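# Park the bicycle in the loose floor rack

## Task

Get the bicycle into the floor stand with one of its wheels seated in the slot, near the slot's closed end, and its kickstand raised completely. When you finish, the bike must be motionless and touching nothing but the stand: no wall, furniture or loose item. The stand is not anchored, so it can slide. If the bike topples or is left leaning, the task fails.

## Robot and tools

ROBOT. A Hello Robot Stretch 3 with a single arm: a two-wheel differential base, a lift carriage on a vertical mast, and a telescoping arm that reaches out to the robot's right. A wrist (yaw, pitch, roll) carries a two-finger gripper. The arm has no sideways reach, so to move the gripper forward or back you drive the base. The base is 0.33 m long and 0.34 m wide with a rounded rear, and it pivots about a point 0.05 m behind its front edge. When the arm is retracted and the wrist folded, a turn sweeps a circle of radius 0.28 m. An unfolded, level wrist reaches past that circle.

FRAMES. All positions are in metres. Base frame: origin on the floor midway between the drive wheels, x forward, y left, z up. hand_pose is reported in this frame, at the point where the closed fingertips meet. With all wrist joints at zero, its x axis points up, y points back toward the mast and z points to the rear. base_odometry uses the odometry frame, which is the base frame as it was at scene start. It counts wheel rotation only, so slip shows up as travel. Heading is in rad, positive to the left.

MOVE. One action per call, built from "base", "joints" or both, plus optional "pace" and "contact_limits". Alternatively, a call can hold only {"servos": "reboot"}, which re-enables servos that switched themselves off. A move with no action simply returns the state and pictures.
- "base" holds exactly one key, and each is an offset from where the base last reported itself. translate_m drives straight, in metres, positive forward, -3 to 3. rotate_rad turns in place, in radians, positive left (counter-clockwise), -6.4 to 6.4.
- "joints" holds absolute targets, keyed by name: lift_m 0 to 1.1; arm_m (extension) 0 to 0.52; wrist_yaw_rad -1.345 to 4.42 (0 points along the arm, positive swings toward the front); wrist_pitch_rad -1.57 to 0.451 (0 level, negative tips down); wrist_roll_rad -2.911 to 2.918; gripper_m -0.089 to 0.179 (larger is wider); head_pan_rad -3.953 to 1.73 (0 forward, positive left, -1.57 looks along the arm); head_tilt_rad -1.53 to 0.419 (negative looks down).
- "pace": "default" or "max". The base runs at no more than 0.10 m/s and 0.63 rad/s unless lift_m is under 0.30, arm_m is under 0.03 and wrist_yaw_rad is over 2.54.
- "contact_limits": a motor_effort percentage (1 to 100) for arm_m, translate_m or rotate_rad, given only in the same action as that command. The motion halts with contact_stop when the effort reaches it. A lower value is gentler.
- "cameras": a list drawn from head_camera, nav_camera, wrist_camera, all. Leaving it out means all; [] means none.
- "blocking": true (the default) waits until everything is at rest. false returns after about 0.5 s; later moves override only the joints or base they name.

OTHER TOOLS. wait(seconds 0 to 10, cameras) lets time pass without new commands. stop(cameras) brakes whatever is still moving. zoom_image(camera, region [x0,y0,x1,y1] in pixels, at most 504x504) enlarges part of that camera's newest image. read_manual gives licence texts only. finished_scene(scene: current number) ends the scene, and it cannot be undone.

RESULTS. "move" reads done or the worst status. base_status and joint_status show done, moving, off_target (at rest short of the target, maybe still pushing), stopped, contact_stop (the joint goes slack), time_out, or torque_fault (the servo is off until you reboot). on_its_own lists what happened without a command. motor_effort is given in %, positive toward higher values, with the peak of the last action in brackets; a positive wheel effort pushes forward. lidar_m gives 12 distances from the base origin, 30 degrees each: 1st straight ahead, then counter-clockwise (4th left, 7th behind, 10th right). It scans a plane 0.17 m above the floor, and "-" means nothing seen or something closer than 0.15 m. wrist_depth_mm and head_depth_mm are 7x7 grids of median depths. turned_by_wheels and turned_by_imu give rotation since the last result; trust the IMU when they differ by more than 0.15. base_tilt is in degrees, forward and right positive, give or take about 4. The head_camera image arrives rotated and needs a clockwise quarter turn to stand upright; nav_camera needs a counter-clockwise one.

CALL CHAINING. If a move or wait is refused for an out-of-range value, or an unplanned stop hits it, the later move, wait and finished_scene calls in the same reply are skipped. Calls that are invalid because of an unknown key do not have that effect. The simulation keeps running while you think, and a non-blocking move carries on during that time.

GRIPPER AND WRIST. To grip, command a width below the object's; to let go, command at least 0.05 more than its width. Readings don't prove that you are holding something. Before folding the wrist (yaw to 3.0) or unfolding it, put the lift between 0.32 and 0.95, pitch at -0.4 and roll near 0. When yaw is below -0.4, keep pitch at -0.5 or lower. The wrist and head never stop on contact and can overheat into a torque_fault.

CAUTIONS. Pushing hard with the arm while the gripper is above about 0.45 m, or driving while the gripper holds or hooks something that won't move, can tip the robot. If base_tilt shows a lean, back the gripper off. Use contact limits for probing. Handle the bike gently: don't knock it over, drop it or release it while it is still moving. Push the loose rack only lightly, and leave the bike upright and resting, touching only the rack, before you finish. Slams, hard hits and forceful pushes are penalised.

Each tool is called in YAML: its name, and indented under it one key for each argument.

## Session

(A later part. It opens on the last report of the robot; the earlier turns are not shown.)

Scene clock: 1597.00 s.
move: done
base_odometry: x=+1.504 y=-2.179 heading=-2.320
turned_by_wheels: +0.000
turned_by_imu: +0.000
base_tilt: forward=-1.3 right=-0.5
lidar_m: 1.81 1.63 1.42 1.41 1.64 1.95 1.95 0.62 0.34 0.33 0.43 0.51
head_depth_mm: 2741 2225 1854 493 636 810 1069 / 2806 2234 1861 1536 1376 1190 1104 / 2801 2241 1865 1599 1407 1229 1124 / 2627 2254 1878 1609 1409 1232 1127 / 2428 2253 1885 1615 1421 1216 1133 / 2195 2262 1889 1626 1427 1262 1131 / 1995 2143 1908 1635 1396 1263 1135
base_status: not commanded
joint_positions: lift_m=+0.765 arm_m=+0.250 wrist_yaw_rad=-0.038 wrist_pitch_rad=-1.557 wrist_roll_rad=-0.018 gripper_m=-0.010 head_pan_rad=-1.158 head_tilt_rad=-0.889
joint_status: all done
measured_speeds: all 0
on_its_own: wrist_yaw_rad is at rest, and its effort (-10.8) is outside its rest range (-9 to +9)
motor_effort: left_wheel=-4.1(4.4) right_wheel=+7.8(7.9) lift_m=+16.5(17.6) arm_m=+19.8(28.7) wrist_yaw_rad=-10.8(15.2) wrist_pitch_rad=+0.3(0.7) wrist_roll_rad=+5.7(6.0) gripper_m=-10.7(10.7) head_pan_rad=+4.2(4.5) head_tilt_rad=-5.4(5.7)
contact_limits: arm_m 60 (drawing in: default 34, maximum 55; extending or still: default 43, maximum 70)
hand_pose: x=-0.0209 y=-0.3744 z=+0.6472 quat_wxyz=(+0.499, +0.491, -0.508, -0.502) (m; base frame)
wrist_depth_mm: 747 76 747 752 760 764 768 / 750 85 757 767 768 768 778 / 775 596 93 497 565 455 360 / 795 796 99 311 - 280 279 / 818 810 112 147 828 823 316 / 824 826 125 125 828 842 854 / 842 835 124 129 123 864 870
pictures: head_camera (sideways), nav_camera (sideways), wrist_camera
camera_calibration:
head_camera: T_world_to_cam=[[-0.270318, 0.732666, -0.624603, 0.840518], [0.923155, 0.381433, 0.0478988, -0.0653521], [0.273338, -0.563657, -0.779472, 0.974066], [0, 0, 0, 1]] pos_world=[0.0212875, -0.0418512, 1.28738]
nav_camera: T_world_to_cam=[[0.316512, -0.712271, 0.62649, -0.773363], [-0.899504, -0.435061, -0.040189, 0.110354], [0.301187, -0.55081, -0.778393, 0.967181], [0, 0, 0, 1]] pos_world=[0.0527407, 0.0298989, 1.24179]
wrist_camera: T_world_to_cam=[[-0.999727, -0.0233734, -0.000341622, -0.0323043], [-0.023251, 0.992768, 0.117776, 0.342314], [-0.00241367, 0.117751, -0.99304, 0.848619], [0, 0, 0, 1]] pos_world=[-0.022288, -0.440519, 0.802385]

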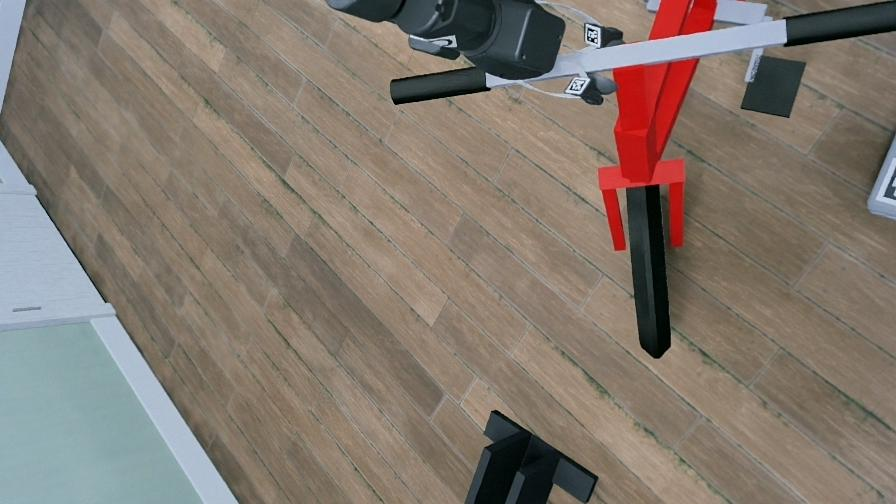

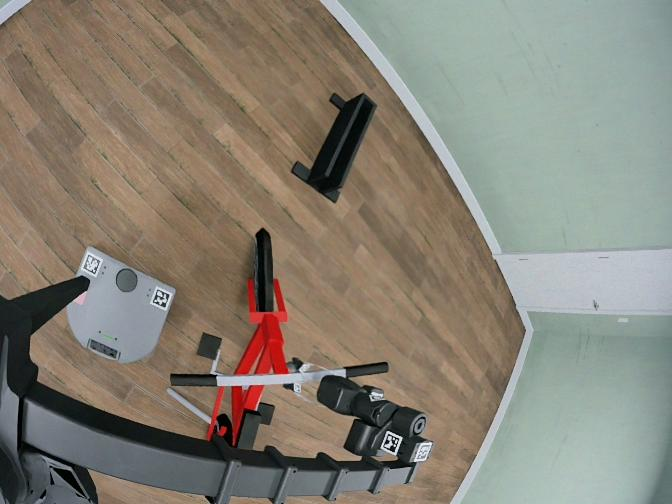

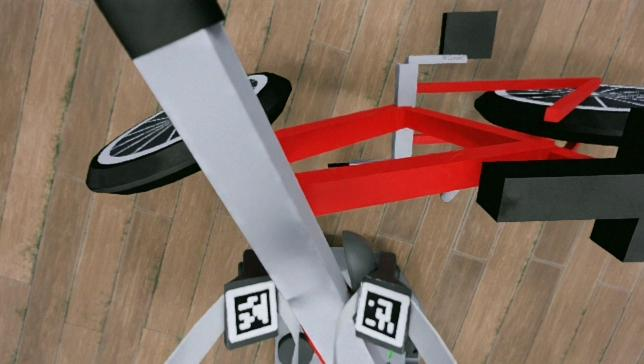

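move:
  joints: {"gripper_m": 0.028}
  cameras: []

move:
  joints: {"arm_m": 0.17}

Scene clock: 1605.57 s.
move: done
base_odometry: x=+1.504 y=-2.179 heading=-2.320
turned_by_wheels: +0.000
turned_by_imu: +0.000
base_tilt: forward=-1.4 right=-0.4
lidar_m: 1.81 1.63 1.41 1.41 1.65 1.95 1.95 0.62 0.34 0.33 0.42 0.49
head_depth_mm: 2768 2229 1850 494 639 795 1070 / 2791 2230 1862 1540 1366 1197 1098 / 2791 2240 1868 1605 1402 1209 1119 / 2650 2258 1874 1604 1406 1214 1127 / 2415 2257 1893 1615 1415 1219 1134 / 2190 2276 1884 1611 1415 1261 1134 / 1995 2141 1901 1638 1400 1260 1133
base_status: not commanded
joint_positions: lift_m=+0.765 arm_m=+0.250 wrist_yaw_rad=-0.043 wrist_pitch_rad=-1.556 wrist_roll_rad=-0.013 gripper_m=+0.028 head_pan_rad=-1.158 head_tilt_rad=-0.889
joint_status: all done
measured_speeds: all 0
motor_effort: left_wheel=-4.3(4.6) right_wheel=+7.5(7.8) lift_m=+21.9(22.2) arm_m=+4.4(8.1) wrist_yaw_rad=-6.2(10.9) wrist_pitch_rad=+0.1(0.2) wrist_roll_rad=+4.0(5.9) gripper_m=-2.7(77.2) head_pan_rad=+4.1(4.6) head_tilt_rad=-4.7(5.6)
contact_limits: arm_m 60 (drawing in: default 34, maximum 55; extending or still: default 43, maximum 70)
hand_pose: x=-0.0208 y=-0.3747 z=+0.6471 quat_wxyz=(+0.496, +0.489, -0.511, -0.504) (m; base frame)
wrist_depth_mm: - 73 758 752 749 754 769 / - 81 749 770 771 788 772 / 773 87 91 511 570 452 365 / 795 506 98 801 800 276 280 / 814 821 104 158 825 839 317 / 825 831 121 122 835 848 861 / 835 827 129 134 122 872 888
pictures: none
No camera images: "cameras" was empty.

Scene clock: 1607.37 s.
move: done
base_odometry: x=+1.504 y=-2.179 heading=-2.319
turned_by_wheels: +0.000
turned_by_imu: +0.000
base_tilt: forward=-1.4 right=-0.4
lidar_m: 1.81 1.62 1.41 1.41 1.65 1.94 1.95 0.66 0.34 0.33 0.41 0.45
head_depth_mm: 2738 2217 1849 529 444 778 1069 / 2765 2223 1854 1589 661 1187 1106 / 2806 2244 1859 1600 1402 1189 1121 / 2620 2250 1880 1605 1410 1196 1125 / 2420 2256 1878 1610 1412 1215 1128 / 2193 2275 1894 1617 1421 1262 1131 / 1993 2154 1901 1631 1400 1265 1135
base_status: not commanded
joint_positions: lift_m=+0.765 arm_m=+0.170 wrist_yaw_rad=-0.043 wrist_pitch_rad=-1.479 wrist_roll_rad=-0.013 gripper_m=+0.028 head_pan_rad=-1.158 head_tilt_rad=-0.889
joint_status: all done
measured_speeds: all 0
on_its_own: wrist_pitch_rad is at rest, and its effort (-14.0) is outside its rest range (-8 to +12)
motor_effort: left_wheel=-3.3(4.8) right_wheel=+5.3(7.7) lift_m=+24.6(24.6) arm_m=-18.8(24.0) wrist_yaw_rad=-6.3(7.6) wrist_pitch_rad=-14.0(17.0) wrist_roll_rad=+4.0(4.3) gripper_m=-4.1(4.8) head_pan_rad=+3.3(4.5) head_tilt_rad=-4.5(5.6)
hand_pose: x=-0.0216 y=-0.3144 z=+0.6463 quat_wxyz=(+0.515, +0.468, -0.529, -0.485) (m; base frame)
wrist_depth_mm: - 102 785 786 791 790 803 / 770 97 795 781 785 789 803 / 783 101 114 484 537 401 278 / 786 509 113 812 818 281 282 / 789 796 123 150 819 825 841 / 799 803 125 141 148 812 827 / 810 812 815 161 125 838 828
pictures: head_camera (sideways), nav_camera (sideways), wrist_camera
camera_calibration:
head_camera: T_world_to_cam=[[-0.270386, 0.732818, -0.624395, 0.840247], [0.923159, 0.381423, 0.0478932, -0.0653447], [0.273255, -0.563466, -0.779639, 0.974284], [0, 0, 0, 1]] pos_world=[0.021286, -0.0418477, 1.28737]
nav_camera: T_world_to_cam=[[0.31658, -0.712424, 0.626282, -0.773093], [-0.899507, -0.435052, -0.040199, 0.110367], [0.301104, -0.550619, -0.77856, 0.967398], [0, 0, 0, 1]] pos_world=[0.0527342, 0.0299137, 1.24179]
wrist_camera: T_world_to_cam=[[-0.999912, -0.0126428, 0.00393435, -0.0310455], [-0.0124735, 0.999105, 0.0404206, 0.335005], [-0.00444186, 0.040368, -0.999175, 0.820325], [0, 0, 0, 1]] pos_world=[-0.0232203, -0.368212, 0.806229]

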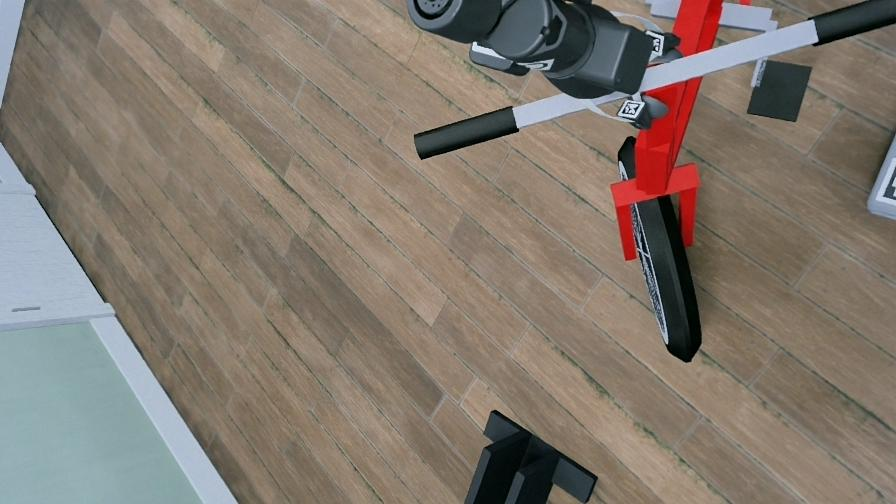

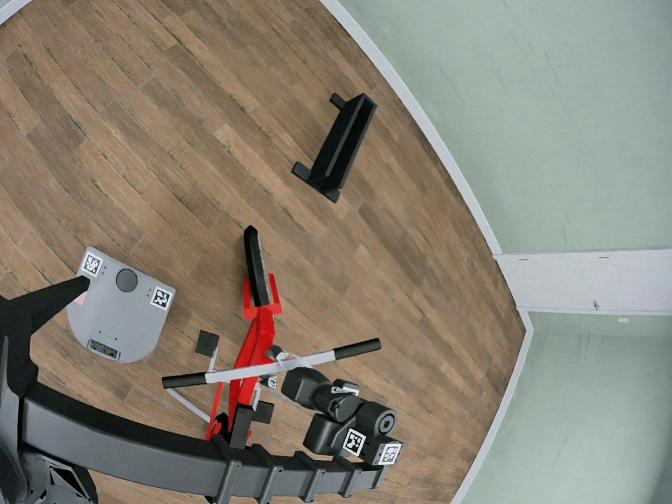

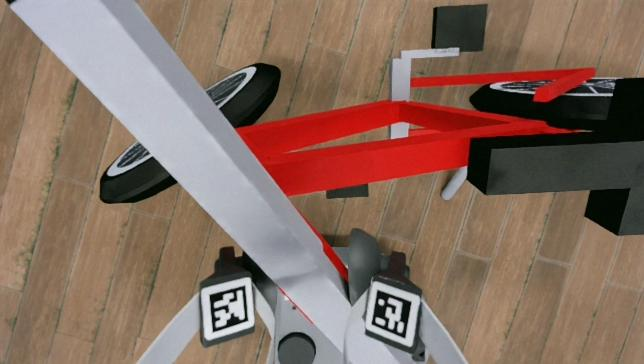

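move:
  joints: {"gripper_m": 0.13, "wrist_yaw_rad": 0.8}
  cameras: []

move:
  base: {"translate_m": -0.024}
  joints: {"arm_m": 0.175, "lift_m": 0.742}

Scene clock: 1612.93 s.
move: done
base_odometry: x=+1.504 y=-2.179 heading=-2.319
turned_by_wheels: +0.000
turned_by_imu: +0.000
base_tilt: forward=-1.3 right=-0.5
lidar_m: 1.81 1.63 1.41 1.42 1.65 1.94 1.95 0.63 0.34 0.33 0.41 0.42
head_depth_mm: 2762 2218 1852 524 457 790 1103 / 2789 2225 1870 1594 765 957 1103 / 2788 2238 1864 1582 1402 1208 1118 / 2622 2253 1889 1609 1398 1197 1123 / 2423 2271 1877 1620 1409 1219 1128 / 2196 2287 1897 1621 1416 1257 1134 / 1994 2151 1898 1631 1399 1263 1134
base_status: not commanded
joint_positions: lift_m=+0.765 arm_m=+0.170 wrist_yaw_rad=+0.797 wrist_pitch_rad=-1.549 wrist_roll_rad=-0.006 gripper_m=+0.130 head_pan_rad=-1.158 head_tilt_rad=-0.889
joint_status: all done
measured_speeds: all 0
motor_effort: left_wheel=-2.8(3.7) right_wheel=+3.6(5.6) lift_m=+29.5(29.9) arm_m=-5.3(19.1) wrist_yaw_rad=+3.2(4.4) wrist_pitch_rad=-1.4(14.3) wrist_roll_rad=+1.8(4.3) gripper_m=+0.6(81.2) head_pan_rad=+3.7(4.4) head_tilt_rad=-4.7(6.0)
hand_pose: x=-0.0347 y=-0.3022 z=+0.6470 quat_wxyz=(+0.659, +0.652, -0.272, -0.258) (m; base frame)
wrist_depth_mm: 735 752 445 374 98 767 774 / 778 775 774 274 107 771 773 / 776 775 791 222 118 785 798 / 791 796 798 209 128 798 805 / 808 804 658 662 145 613 834 / 824 123 664 673 827 147 846 / 110 121 678 184 846 116 296
pictures: none
No camera images: "cameras" was empty.

Scene clock: 1614.10 s.
move: done
base_odometry: x=+1.521 y=-2.161 heading=-2.319
turned_by_wheels: +0.000
turned_by_imu: +0.000
base_tilt: forward=-1.3 right=-0.5
lidar_m: 1.83 1.63 1.42 1.42 1.65 1.93 1.92 0.63 0.34 0.33 0.42 0.43
head_depth_mm: 2732 2201 1848 1530 469 796 1095 / 2772 2225 1843 1595 649 972 1098 / 2794 2248 1869 1552 1404 1211 1122 / 2659 2250 1877 1614 1407 1208 1127 / 2476 2273 1894 1613 1419 1210 1127 / 2228 2291 1903 1613 1420 1258 1134 / 2024 2188 1912 1630 1406 1267 1138
base_status: done
joint_positions: lift_m=+0.742 arm_m=+0.175 wrist_yaw_rad=+0.797 wrist_pitch_rad=-1.550 wrist_roll_rad=-0.006 gripper_m=+0.130 head_pan_rad=-1.158 head_tilt_rad=-0.889
joint_status: all done
measured_speeds: all 0
motor_effort: left_wheel=-3.2(8.0) right_wheel=-1.3(5.5) lift_m=+16.9(28.5) arm_m=+15.4(19.6) wrist_yaw_rad=+3.2(3.5) wrist_pitch_rad=-1.3(1.3) wrist_roll_rad=+1.6(2.0) gripper_m=-0.1(1.1) head_pan_rad=+4.0(4.3) head_tilt_rad=-5.2(5.4)
hand_pose: x=-0.0349 y=-0.3071 z=+0.6240 quat_wxyz=(+0.659, +0.653, -0.271, -0.258) (m; base frame)
wrist_depth_mm: 735 733 421 - 729 741 739 / 742 746 747 92 747 755 767 / 751 762 754 97 567 763 755 / 774 778 777 112 605 770 802 / 787 781 626 120 787 559 813 / 800 123 652 137 807 148 818 / 109 122 661 158 835 117 268
pictures: head_camera (sideways), nav_camera (sideways), wrist_camera
camera_calibration:
head_camera: T_world_to_cam=[[-0.270386, 0.732818, -0.624395, 0.840247], [0.923159, 0.381423, 0.0478932, -0.0653447], [0.273256, -0.563466, -0.779639, 0.974284], [0, 0, 0, 1]] pos_world=[0.021286, -0.0418477, 1.28737]
nav_camera: T_world_to_cam=[[0.31658, -0.712424, 0.626282, -0.773093], [-0.899507, -0.435053, -0.040199, 0.110367], [0.301104, -0.550619, -0.77856, 0.967398], [0, 0, 0, 1]] pos_world=[0.0527342, 0.0299137, 1.24179]
wrist_camera: T_world_to_cam=[[-0.663022, -0.7486, -0.000149157, -0.255864], [-0.744025, 0.658948, 0.110521, 0.154703], [-0.082638, 0.0733891, -0.993874, 0.801775], [0, 0, 0, 1]] pos_world=[0.0117161, -0.352323, 0.779727]

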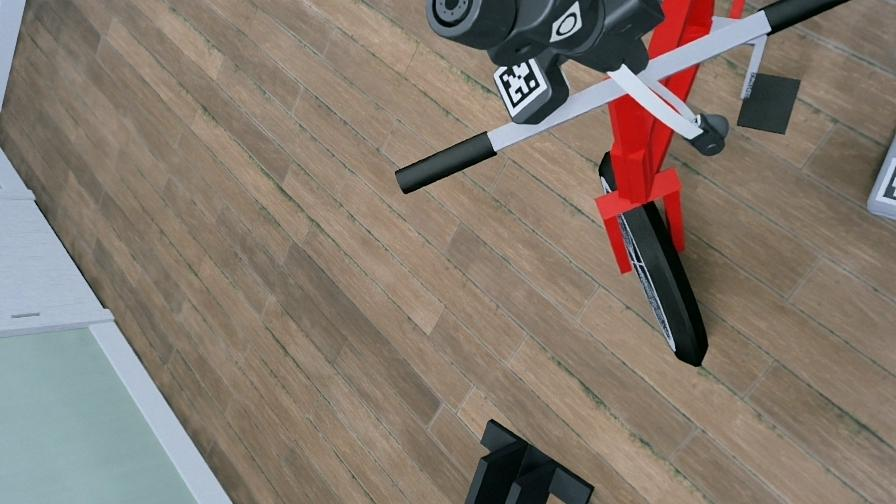

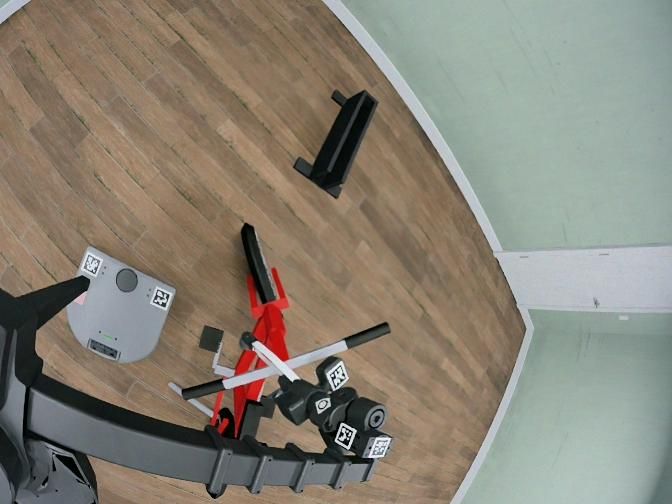

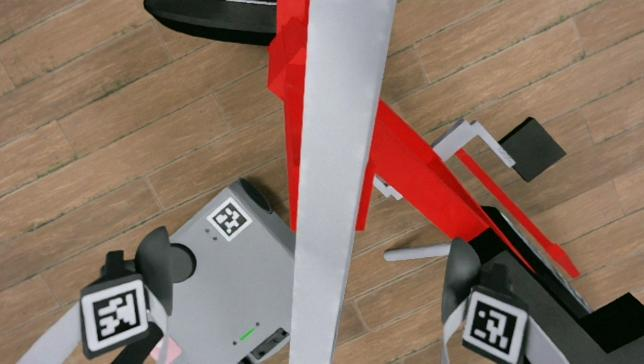

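move:
  joints: {"gripper_m": -0.05}
  cameras: []

move:
  joints: {"wrist_yaw_rad": 0.3}
  cameras: []

move:
  joints: {"wrist_yaw_rad": -0.15, "arm_m": 0.19}

Scene clock: 1620.53 s.
move: done
base_odometry: x=+1.521 y=-2.161 heading=-2.320
turned_by_wheels: +0.000
turned_by_imu: +0.000
base_tilt: forward=-1.3 right=-0.5
lidar_m: 1.83 1.64 1.42 1.42 1.65 1.93 1.93 0.63 0.34 0.33 0.43 0.44
head_depth_mm: 2742 2202 1838 1525 469 793 1082 / 2787 2232 1865 1595 649 1192 1101 / 2785 2233 1873 1570 1407 1207 1123 / 2670 2263 1870 1613 1410 1211 1130 / 2478 2267 1886 1609 1410 1218 1130 / 2226 2276 1907 1617 1411 1258 1131 / 2008 2168 1910 1625 1403 1265 1137
base_status: not commanded
joint_positions: lift_m=+0.742 arm_m=+0.175 wrist_yaw_rad=+0.798 wrist_pitch_rad=-1.550 wrist_roll_rad=-0.001 gripper_m=-0.049 head_pan_rad=-1.158 head_tilt_rad=-0.889
joint_status: all done
measured_speeds: all 0
motor_effort: left_wheel=-2.9(3.5) right_wheel=+0.4(1.3) lift_m=+24.8(25.1) arm_m=+9.6(12.6) wrist_yaw_rad=+2.5(3.6) wrist_pitch_rad=-0.8(1.4) wrist_roll_rad=+0.4(1.9) gripper_m=-21.9(95.5) head_pan_rad=+3.6(4.9) head_tilt_rad=-4.6(5.9)
hand_pose: x=-0.0349 y=-0.3071 z=+0.6240 quat_wxyz=(+0.658, +0.652, -0.273, -0.259) (m; base frame)
wrist_depth_mm: 728 731 414 - 739 744 748 / 748 736 744 92 760 757 762 / 756 751 760 97 759 765 768 / 768 776 772 109 778 782 792 / 779 773 625 121 793 530 797 / 795 642 125 129 811 265 823 / 819 656 122 127 831 838 270
pictures: none
No camera images: "cameras" was empty.

Scene clock: 1621.70 s.
move: done
base_odometry: x=+1.521 y=-2.161 heading=-2.320
turned_by_wheels: +0.000
turned_by_imu: +0.000
base_tilt: forward=-1.3 right=-0.5
lidar_m: 1.83 1.64 1.42 1.42 1.65 1.92 1.92 0.63 0.34 0.33 0.43 0.48
head_depth_mm: 2747 2227 1844 1521 455 796 1084 / 2787 2238 1862 1537 664 1039 1102 / 2779 2234 1872 1602 1402 1208 1120 / 2672 2255 1885 1609 1411 1211 1125 / 2461 2285 1888 1625 1410 1216 1130 / 2226 2288 1886 1619 1419 1255 1135 / 2015 2172 1917 1625 1405 1264 1133
base_status: not commanded
joint_positions: lift_m=+0.742 arm_m=+0.175 wrist_yaw_rad=+0.313 wrist_pitch_rad=-1.549 wrist_roll_rad=-0.012 gripper_m=-0.046 head_pan_rad=-1.158 head_tilt_rad=-0.889
joint_status: all done
measured_speeds: all 0
on_its_own: wrist_yaw_rad is at rest, and its effort (-10.7) is outside its rest range (-9 to +9)
motor_effort: left_wheel=-3.3(3.5) right_wheel=+0.9(1.0) lift_m=+28.4(30.9) arm_m=+7.5(9.4) wrist_yaw_rad=-10.7(11.7) wrist_pitch_rad=-1.1(1.5) wrist_roll_rad=+4.2(4.2) gripper_m=-14.9(22.7) head_pan_rad=+3.3(4.6) head_tilt_rad=-5.3(5.4)
hand_pose: x=-0.0273 y=-0.3025 z=+0.6240 quat_wxyz=(+0.579, +0.570, -0.418, -0.406) (m; base frame)
wrist_depth_mm: 739 731 85 741 744 742 737 / 747 426 91 448 575 753 752 / 745 757 - 102 - 576 772 / 772 769 767 128 785 259 256 / 771 783 794 124 797 809 264 / 783 809 127 128 810 817 299 / 814 816 121 126 123 829 837
pictures: none
No camera images: "cameras" was empty.

Scene clock: 1622.80 s.
move: off_target
base_odometry: x=+1.521 y=-2.161 heading=-2.320
turned_by_wheels: +0.000
turned_by_imu: -0.020
base_tilt: forward=-1.3 right=-0.6
lidar_m: 1.83 1.65 1.42 1.42 1.63 1.92 1.92 0.64 0.35 0.33 0.44 0.51
head_depth_mm: 2768 2212 1853 450 468 1026 1088 / 2782 2245 1860 1539 691 1030 1105 / 2794 2225 1866 1606 1401 1224 1125 / 2720 2254 1878 1615 1408 1212 1123 / 2513 2283 1892 1617 1416 1236 1129 / 2266 2297 1896 1624 1413 1258 1130 / 2054 2167 1910 1633 1394 1260 1136
base_status: not commanded
joint_positions: lift_m=+0.742 arm_m=+0.190 wrist_yaw_rad=-0.128 wrist_pitch_rad=-1.557 wrist_roll_rad=-0.033 gripper_m=-0.046 head_pan_rad=-1.158 head_tilt_rad=-0.890
joint_status: wrist_yaw_rad off_target (ended at -0.128, target -0.150); the others done
measured_speeds: all 0
on_its_own: lift_m is at rest, and its effort (+0.9) is outside its rest range (+3 to +55); wrist_yaw_rad is at rest, and its effort (-19.2) is outside its rest range (-9 to +9)
motor_effort: left_wheel=-0.3(3.3) right_wheel=+3.9(7.2) lift_m=+0.9(27.6) arm_m=+21.2(26.3) wrist_yaw_rad=-19.2(19.9) wrist_pitch_rad=+0.2(1.4) wrist_roll_rad=+10.6(10.7) gripper_m=-16.9(17.6) head_pan_rad=+3.5(4.3) head_tilt_rad=-4.2(5.7)
hand_pose: x=-0.0190 y=-0.3145 z=+0.6242 quat_wxyz=(+0.479, +0.472, -0.526, -0.521) (m; base frame)
wrist_depth_mm: - 82 723 729 744 745 272 / 744 88 380 487 506 247 245 / 750 419 97 612 771 774 269 / 764 779 104 777 781 796 808 / 776 788 116 148 791 800 806 / 803 810 125 129 654 809 816 / 808 818 123 142 124 845 840
pictures: head_camera (sideways), nav_camera (sideways), wrist_camera
camera_calibration:
head_camera: T_world_to_cam=[[-0.270654, 0.733279, -0.623737, 0.839391], [0.923146, 0.381457, 0.0478754, -0.0653215], [0.273035, -0.562843, -0.780167, 0.974972], [0, 0, 0, 1]] pos_world=[0.0212843, -0.0418353, 1.28733]
nav_camera: T_world_to_cam=[[0.316847, -0.712883, 0.625624, -0.772237], [-0.899487, -0.435091, -0.0402307, 0.110409], [0.300883, -0.549994, -0.779087, 0.968085], [0, 0, 0, 1]] pos_world=[0.0527116, 0.0299637, 1.24179]
wrist_camera: T_world_to_cam=[[-0.998632, 0.0522935, -0.000179548, -0.00533356], [0.0519058, 0.991635, 0.11818, 0.286351], [0.00635808, 0.118009, -0.992992, 0.818987], [0, 0, 0, 1]] pos_world=[-0.0253967, -0.380325, 0.779406]

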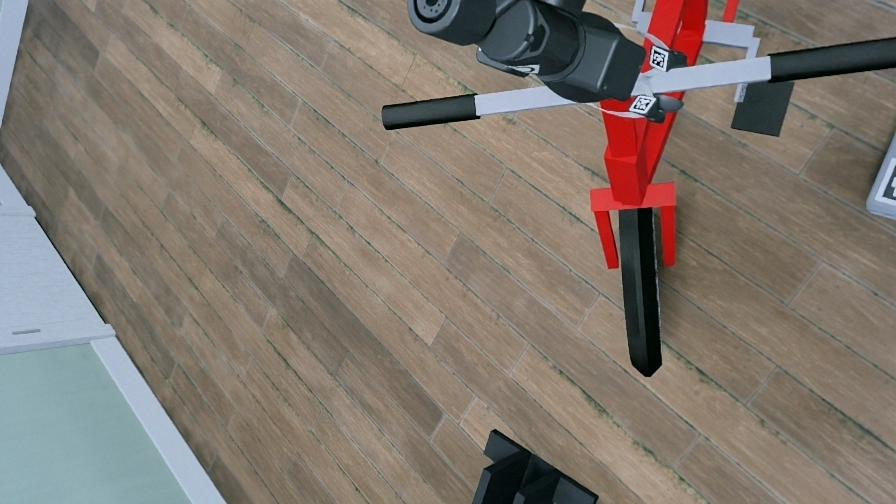

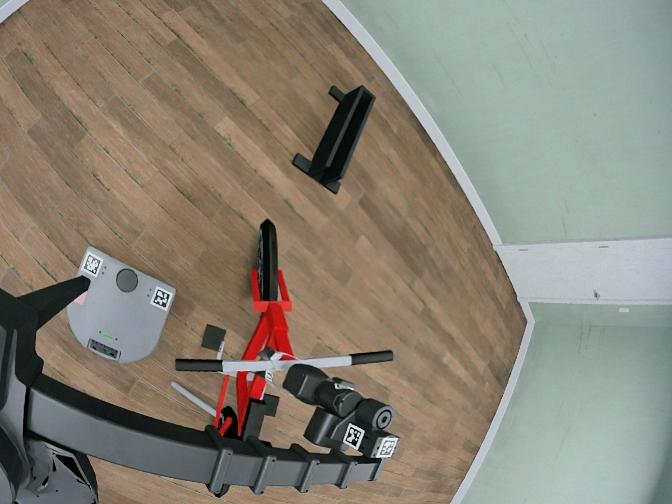

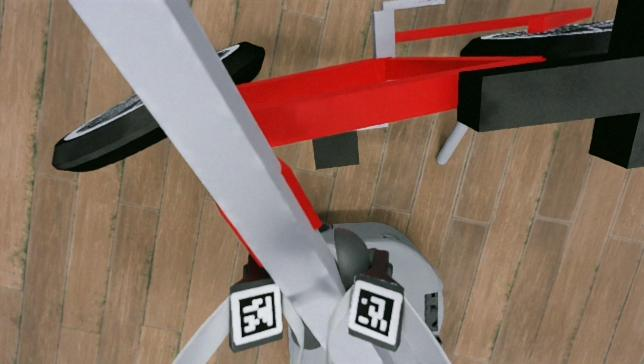

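move:
  joints: {"arm_m": 0.23, "lift_m": 0.75}
  contact_limits: {"arm_m": 60}

Scene clock: 1627.10 s.
move: contact_stop
base_odometry: x=+1.521 y=-2.161 heading=-2.320
turned_by_wheels: +0.000
turned_by_imu: -0.071
base_tilt: forward=-1.3 right=-0.5
lidar_m: 1.84 1.74 1.43 1.42 1.57 1.92 1.91 0.76 0.35 0.33 0.46 1.85
head_depth_mm: 2769 2218 1851 464 633 1048 1100 / 2777 2223 1857 1566 784 1050 1102 / 2791 2225 1868 1606 1402 1227 1122 / 2816 2258 1890 1606 1414 1236 1124 / 2658 2258 1889 1615 1407 1251 1130 / 2420 2261 1898 1632 1415 1259 1132 / 2177 2243 1902 1632 1425 1257 1132
base_status: not commanded
joint_positions: lift_m=+0.754 arm_m=+0.230 wrist_yaw_rad=-0.139 wrist_pitch_rad=-1.557 wrist_roll_rad=-0.022 gripper_m=-0.046 head_pan_rad=-1.158 head_tilt_rad=-0.890
joint_status: lift_m contact_stop (moved +0.012 of +0.008); the others done
measured_speeds: translate_m=+0.000 rotate_rad=-0.001 lift_m=+0.002 arm_m=+0.000 wrist_yaw_rad=+0.000 wrist_pitch_rad=+0.000 wrist_roll_rad=+0.000 head_pan_rad=+0.000 head_tilt_rad=+0.000
on_its_own: lift_m is slack since a contact_stop (your +0.750 is given up); wrist_yaw_rad is at rest, and its effort (-9.5) is outside its rest range (-9 to +9)
motor_effort: left_wheel=+0.0(1.1) right_wheel=+5.5(5.5) lift_m=+23.1(38.9) arm_m=+21.5(29.2) wrist_yaw_rad=-9.5(20.4) wrist_pitch_rad=+0.3(0.5) wrist_roll_rad=+7.0(10.7) gripper_m=-16.8(17.8) head_pan_rad=+4.3(4.5) head_tilt_rad=-4.7(5.1)
contact_limits: arm_m 60 (drawing in: default 34, maximum 55; extending or still: default 43, maximum 70)
hand_pose: x=-0.0188 y=-0.3545 z=+0.6364 quat_wxyz=(+0.474, +0.466, -0.531, -0.526) (m; base frame)
wrist_depth_mm: 731 736 94 733 736 753 265 / 747 756 101 750 539 252 251 / 764 429 104 603 789 789 299 / 788 792 112 620 793 786 796 / 804 804 799 129 817 821 825 / 823 818 126 129 666 837 846 / 837 843 122 135 125 856 867
pictures: head_camera (sideways), nav_camera (sideways), wrist_camera
camera_calibration:
head_camera: T_world_to_cam=[[-0.270657, 0.733279, -0.623736, 0.83939], [0.923144, 0.381461, 0.0478754, -0.0653215], [0.273037, -0.562841, -0.780167, 0.974972], [0, 0, 0, 1]] pos_world=[0.0212845, -0.0418352, 1.28733]
nav_camera: T_world_to_cam=[[0.31685, -0.712883, 0.625623, -0.772236], [-0.899486, -0.435094, -0.0402307, 0.110409], [0.300885, -0.549992, -0.779087, 0.968086], [0, 0, 0, 1]] pos_world=[0.0527114, 0.0299639, 1.24179]
wrist_camera: T_world_to_cam=[[-0.997303, 0.0733879, -0.000311778, 0.00456797], [0.0728371, 0.990321, 0.118151, 0.324562], [0.00897958, 0.117809, -0.992996, 0.835828], [0, 0, 0, 1]] pos_world=[-0.0265899, -0.420224, 0.791628]

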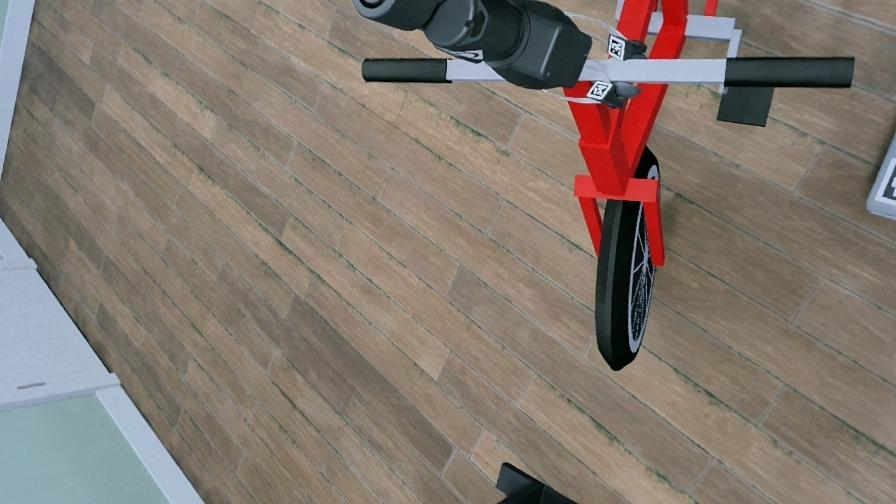

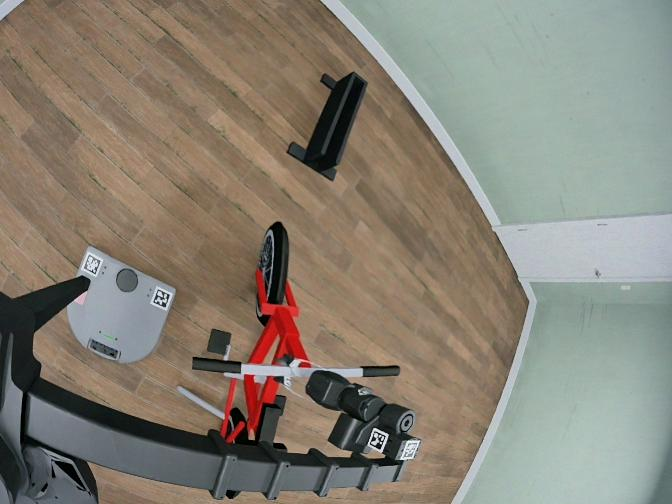

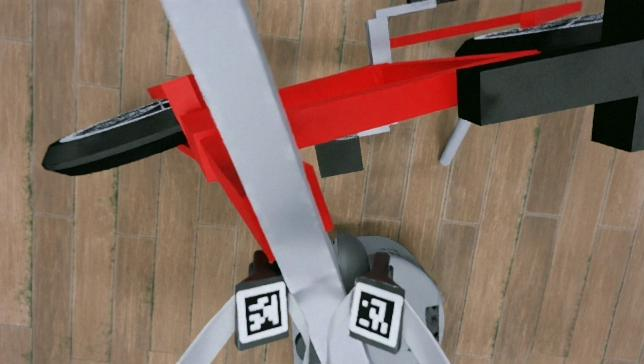

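move:
  joints: {"lift_m": 0.757, "arm_m": 0.265}
  contact_limits: {"arm_m": 60}

Scene clock: 1640.40 s.
move: contact_stop
base_odometry: x=+1.521 y=-2.161 heading=-2.320
turned_by_wheels: +0.000
turned_by_imu: -0.030
base_tilt: forward=-1.3 right=-0.5
lidar_m: 1.85 1.78 1.44 1.42 1.56 1.92 1.90 0.81 0.37 0.35 0.48 1.86
head_depth_mm: 2771 2210 1845 506 662 1044 1102 / 2755 2238 1863 1599 947 1240 1119 / 2792 2237 1863 1601 1024 1235 1125 / 2843 2250 1879 1603 1407 1234 1125 / 2732 2291 1891 1614 1409 1255 1127 / 2507 2291 1889 1623 1422 1260 1130 / 2259 2297 1898 1633 1425 1260 1135
base_status: not commanded
joint_positions: lift_m=+0.762 arm_m=+0.265 wrist_yaw_rad=-0.139 wrist_pitch_rad=-1.557 wrist_roll_rad=-0.022 gripper_m=-0.046 head_pan_rad=-1.158 head_tilt_rad=-0.890
joint_status: lift_m contact_stop (moved +0.008 of +0.003); the others done
measured_speeds: translate_m=+0.000 rotate_rad=+0.000 lift_m=+0.003 arm_m=+0.000 wrist_yaw_rad=+0.000 wrist_pitch_rad=+0.000 wrist_roll_rad=+0.000 head_pan_rad=+0.000 head_tilt_rad=+0.000
on_its_own: lift_m is slack since a contact_stop (your +0.757 is given up)
motor_effort: left_wheel=-0.5(1.1) right_wheel=+4.8(4.8) lift_m=+22.1(35.9) arm_m=+20.8(30.9) wrist_yaw_rad=-9.4(11.0) wrist_pitch_rad=+0.2(0.6) wrist_roll_rad=+7.0(7.3) gripper_m=-16.7(17.7) head_pan_rad=+3.9(4.7) head_tilt_rad=-4.5(5.4)
contact_limits: arm_m 60 (drawing in: default 34, maximum 55; extending or still: default 43, maximum 70)
hand_pose: x=-0.0188 y=-0.3896 z=+0.6443 quat_wxyz=(+0.474, +0.466, -0.531, -0.526) (m; base frame)
wrist_depth_mm: 746 750 100 755 755 757 264 / 761 767 105 764 567 255 256 / 775 562 109 455 787 788 302 / 781 799 116 611 799 804 803 / 794 813 812 125 815 831 832 / 822 833 125 130 685 839 842 / 836 837 120 136 124 860 879
pictures: head_camera (sideways), nav_camera (sideways), wrist_camera
camera_calibration:
head_camera: T_world_to_cam=[[-0.270656, 0.73328, -0.623736, 0.83939], [0.923145, 0.381459, 0.0478754, -0.0653214], [0.273036, -0.562841, -0.780168, 0.974973], [0, 0, 0, 1]] pos_world=[0.0212844, -0.0418352, 1.28733]
nav_camera: T_world_to_cam=[[0.316849, -0.712883, 0.625623, -0.772236], [-0.899486, -0.435093, -0.0402308, 0.110409], [0.300884, -0.549992, -0.779087, 0.968086], [0, 0, 0, 1]] pos_world=[0.0527115, 0.0299639, 1.24179]
wrist_camera: T_world_to_cam=[[-0.997302, 0.0734014, -0.000300615, 0.00713431], [0.0728533, 0.99034, 0.117981, 0.358449], [0.00895766, 0.117641, -0.993016, 0.847738], [0, 0, 0, 1]] pos_world=[-0.0265929, -0.455239, 0.799529]

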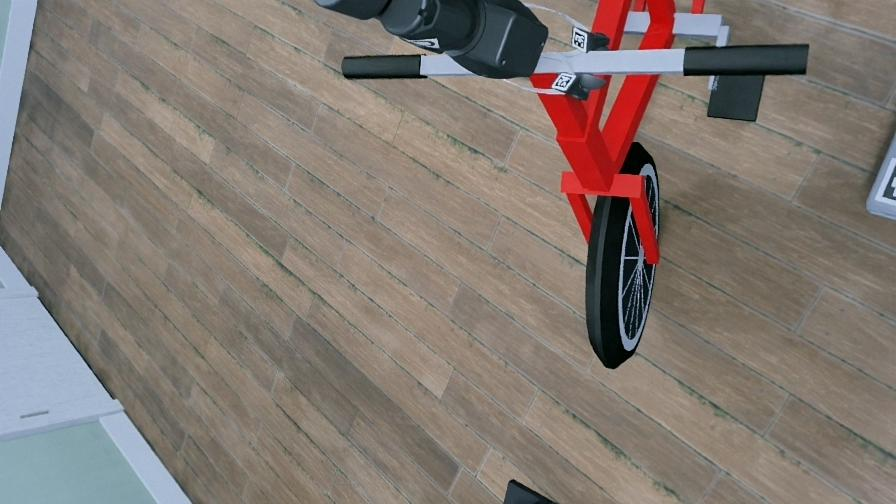

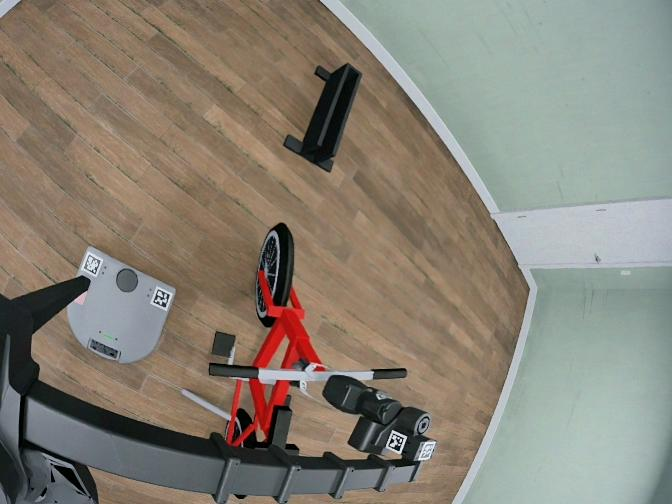

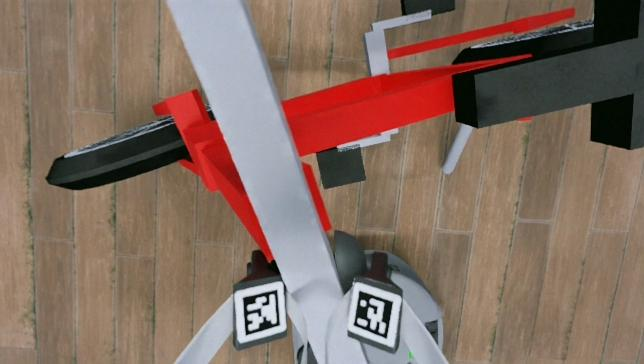

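move:
  joints: {"arm_m": 0.3}
  contact_limits: {"arm_m": 60}

Scene clock: 1667.07 s.
move: done
base_odometry: x=+1.521 y=-2.161 heading=-2.319
turned_by_wheels: +0.000
turned_by_imu: -0.001
base_tilt: forward=-1.3 right=-0.5
lidar_m: 1.85 1.77 1.43 1.42 1.55 1.91 1.90 0.83 0.58 0.49 0.49 1.86
head_depth_mm: 2756 2208 1854 529 687 1058 1114 / 2785 2215 1863 1590 954 1224 1123 / 2800 2237 1860 1600 1010 1229 1123 / 2825 2257 1874 1605 1127 1231 1126 / 2732 2275 1882 1620 1339 1260 1131 / 2531 2277 1904 1624 1417 1257 1130 / 2286 2286 1918 1631 1422 1263 1138
base_status: not commanded
joint_positions: lift_m=+0.769 arm_m=+0.300 wrist_yaw_rad=-0.139 wrist_pitch_rad=-1.557 wrist_roll_rad=-0.022 gripper_m=-0.046 head_pan_rad=-1.158 head_tilt_rad=-0.890
joint_status: all done
measured_speeds: all 0
on_its_own: lift_m is slack since a contact_stop (your +0.757 is given up)
motor_effort: left_wheel=-0.3(1.1) right_wheel=+2.2(2.6) lift_m=+25.4(26.4) arm_m=+18.8(25.6) wrist_yaw_rad=-9.1(10.8) wrist_pitch_rad=+0.0(0.4) wrist_roll_rad=+7.2(7.4) gripper_m=-16.1(17.7) head_pan_rad=+3.0(4.4) head_tilt_rad=-4.4(5.1)
contact_limits: arm_m 60 (drawing in: default 34, maximum 55; extending or still: default 43, maximum 70)
hand_pose: x=-0.0188 y=-0.4246 z=+0.6512 quat_wxyz=(+0.474, +0.466, -0.531, -0.525) (m; base frame)
wrist_depth_mm: 755 759 105 758 750 766 271 / 770 770 108 773 571 258 257 / 785 783 112 481 797 279 283 / 797 805 119 604 812 819 820 / 822 817 802 138 830 840 842 / 829 827 126 130 841 856 861 / 856 846 123 128 123 875 889
pictures: head_camera (sideways), nav_camera (sideways), wrist_camera
camera_calibration:
head_camera: T_world_to_cam=[[-0.270655, 0.73328, -0.623736, 0.83939], [0.923145, 0.381459, 0.0478754, -0.0653215], [0.273035, -0.562841, -0.780168, 0.974973], [0, 0, 0, 1]] pos_world=[0.0212844, -0.0418352, 1.28733]
nav_camera: T_world_to_cam=[[0.316848, -0.712884, 0.625623, -0.772236], [-0.899487, -0.435092, -0.0402308, 0.110409], [0.300884, -0.549992, -0.779087, 0.968086], [0, 0, 0, 1]] pos_world=[0.0527115, 0.0299639, 1.24179]
wrist_camera: T_world_to_cam=[[-0.997302, 0.073409, -0.000279812, 0.00968818], [0.0728662, 0.990376, 0.117665, 0.392579], [0.00891481, 0.117327, -0.993053, 0.85856], [0, 0, 0, 1]] pos_world=[-0.0265976, -0.490244, 0.806406]

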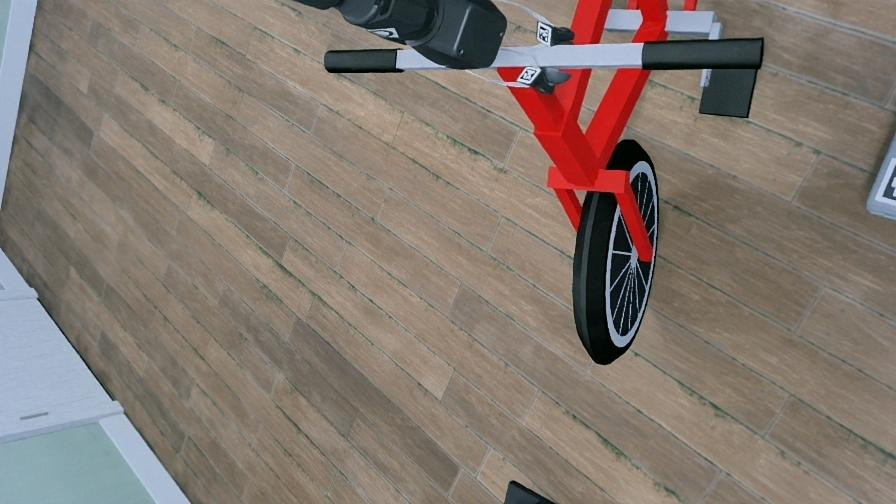

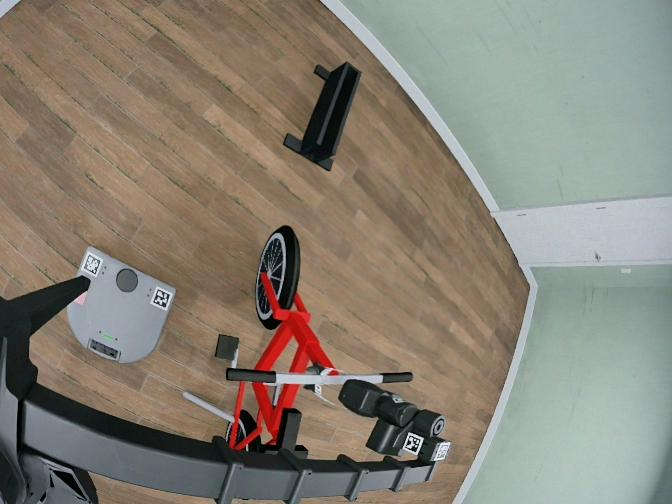

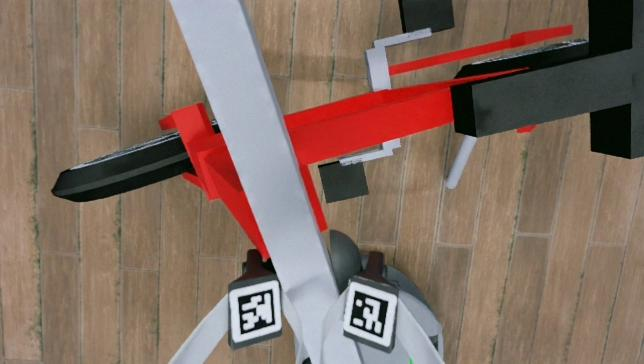

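move:
  base: {"rotate_rad": 0.1}
  joints: {"arm_m": 0.32, "wrist_yaw_rad": -0.25}

Scene clock: 1683.43 s.
move: done
base_odometry: x=+1.521 y=-2.161 heading=-2.220
turned_by_wheels: +0.100
turned_by_imu: +0.077
base_tilt: forward=-1.3 right=-0.5
lidar_m: 1.85 1.69 1.43 1.42 1.62 1.91 1.90 0.76 0.56 0.50 0.50 1.86
head_depth_mm: 2758 2211 1847 559 838 1055 1114 / 2755 2222 1856 1597 965 1221 1123 / 2807 2244 1870 1609 1029 1233 1124 / 2730 2240 1874 1611 1123 1252 1126 / 2571 2261 1889 1623 1341 1250 1126 / 2350 2282 1891 1618 1415 1260 1136 / 2127 2228 1900 1625 1413 1259 1130
base_status: done
joint_positions: lift_m=+0.773 arm_m=+0.320 wrist_yaw_rad=-0.235 wrist_pitch_rad=-1.556 wrist_roll_rad=-0.026 gripper_m=-0.046 head_pan_rad=-1.158 head_tilt_rad=-0.890
joint_status: all done
measured_speeds: translate_m=+0.000 rotate_rad=-0.001 lift_m=+0.001 arm_m=+0.000 wrist_yaw_rad=+0.000 wrist_pitch_rad=+0.000 wrist_roll_rad=+0.000 head_pan_rad=+0.000 head_tilt_rad=+0.000
on_its_own: lift_m is slack since a contact_stop (your +0.757 is given up); wrist_yaw_rad is at rest, and its effort (-12.0) is outside its rest range (-9 to +9)
motor_effort: left_wheel=-0.5(9.2) right_wheel=+2.8(11.1) lift_m=+25.1(26.5) arm_m=+17.6(26.7) wrist_yaw_rad=-12.0(16.8) wrist_pitch_rad=+0.1(0.4) wrist_roll_rad=+8.2(8.5) gripper_m=-17.2(17.4) head_pan_rad=+3.8(4.5) head_tilt_rad=-4.3(5.3)
hand_pose: x=-0.0169 y=-0.4450 z=+0.6550 quat_wxyz=(+0.449, +0.441, -0.552, -0.547) (m; base frame)
wrist_depth_mm: 749 757 108 764 572 758 269 / 771 774 111 780 581 259 260 / 779 783 115 561 802 267 281 / 788 446 119 610 810 823 832 / 804 813 822 147 824 838 845 / 826 849 126 130 712 857 849 / 851 852 123 135 123 887 875
pictures: head_camera (sideways), nav_camera (sideways), wrist_camera
camera_calibration:
head_camera: T_world_to_cam=[[-0.270655, 0.73328, -0.623736, 0.83939], [0.923145, 0.381459, 0.0478754, -0.0653214], [0.273035, -0.562841, -0.780168, 0.974973], [0, 0, 0, 1]] pos_world=[0.0212844, -0.0418352, 1.28733]
nav_camera: T_world_to_cam=[[0.316848, -0.712884, 0.625623, -0.772236], [-0.899487, -0.435092, -0.0402308, 0.110409], [0.300884, -0.549992, -0.779088, 0.968086], [0, 0, 0, 1]] pos_world=[0.0527115, 0.0299639, 1.24179]
wrist_camera: T_world_to_cam=[[-0.986146, 0.16588, -0.000213951, 0.0544139], [0.164709, 0.979333, 0.11738, 0.409022], [0.0196806, 0.115719, -0.993087, 0.864242], [0, 0, 0, 1]] pos_world=[-0.0307182, -0.509604, 0.810268]

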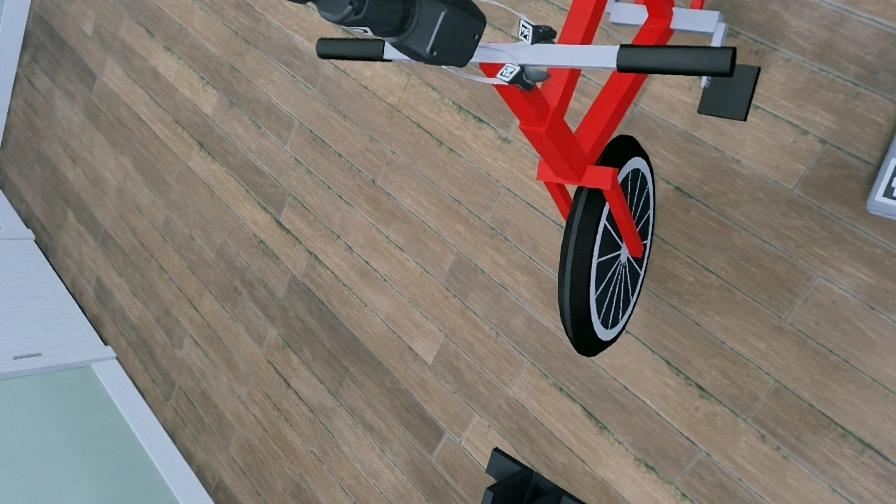

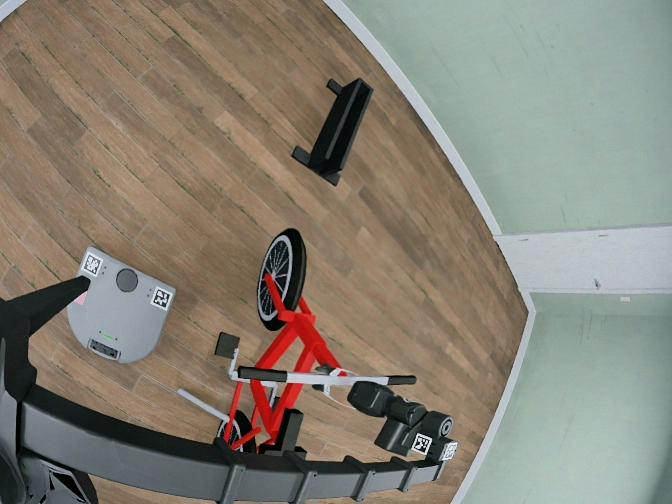

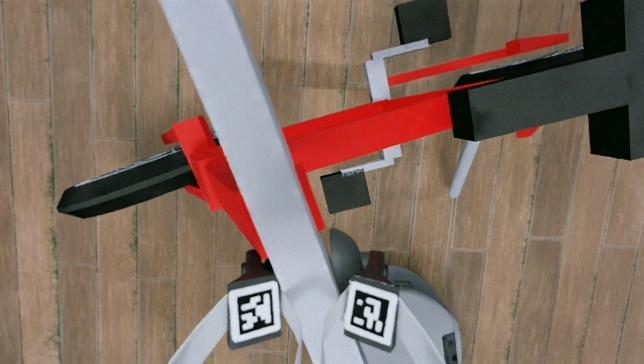

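zoom_image:
  camera: "nav_camera"
  region: [150, 300, 330, 480]

zoom_image:
  camera: "wrist_camera"
  region: [330, 0, 644, 260]

Scaled by 2.800 from the camera's 672x504 image, which has a finer 792x594 frame.

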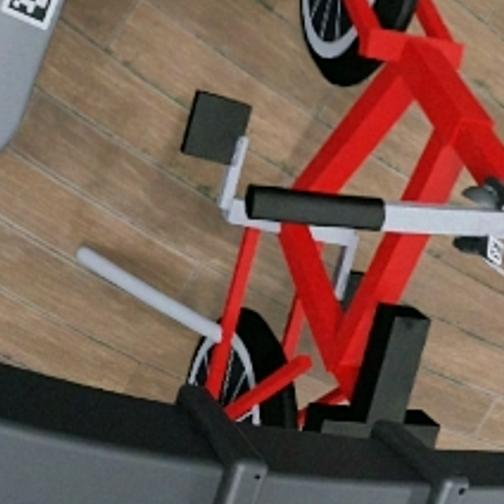

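Scaled by 1.605.

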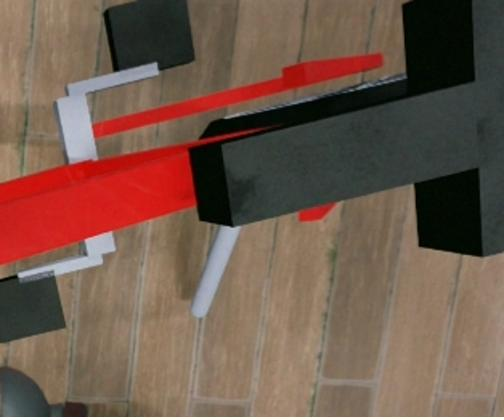

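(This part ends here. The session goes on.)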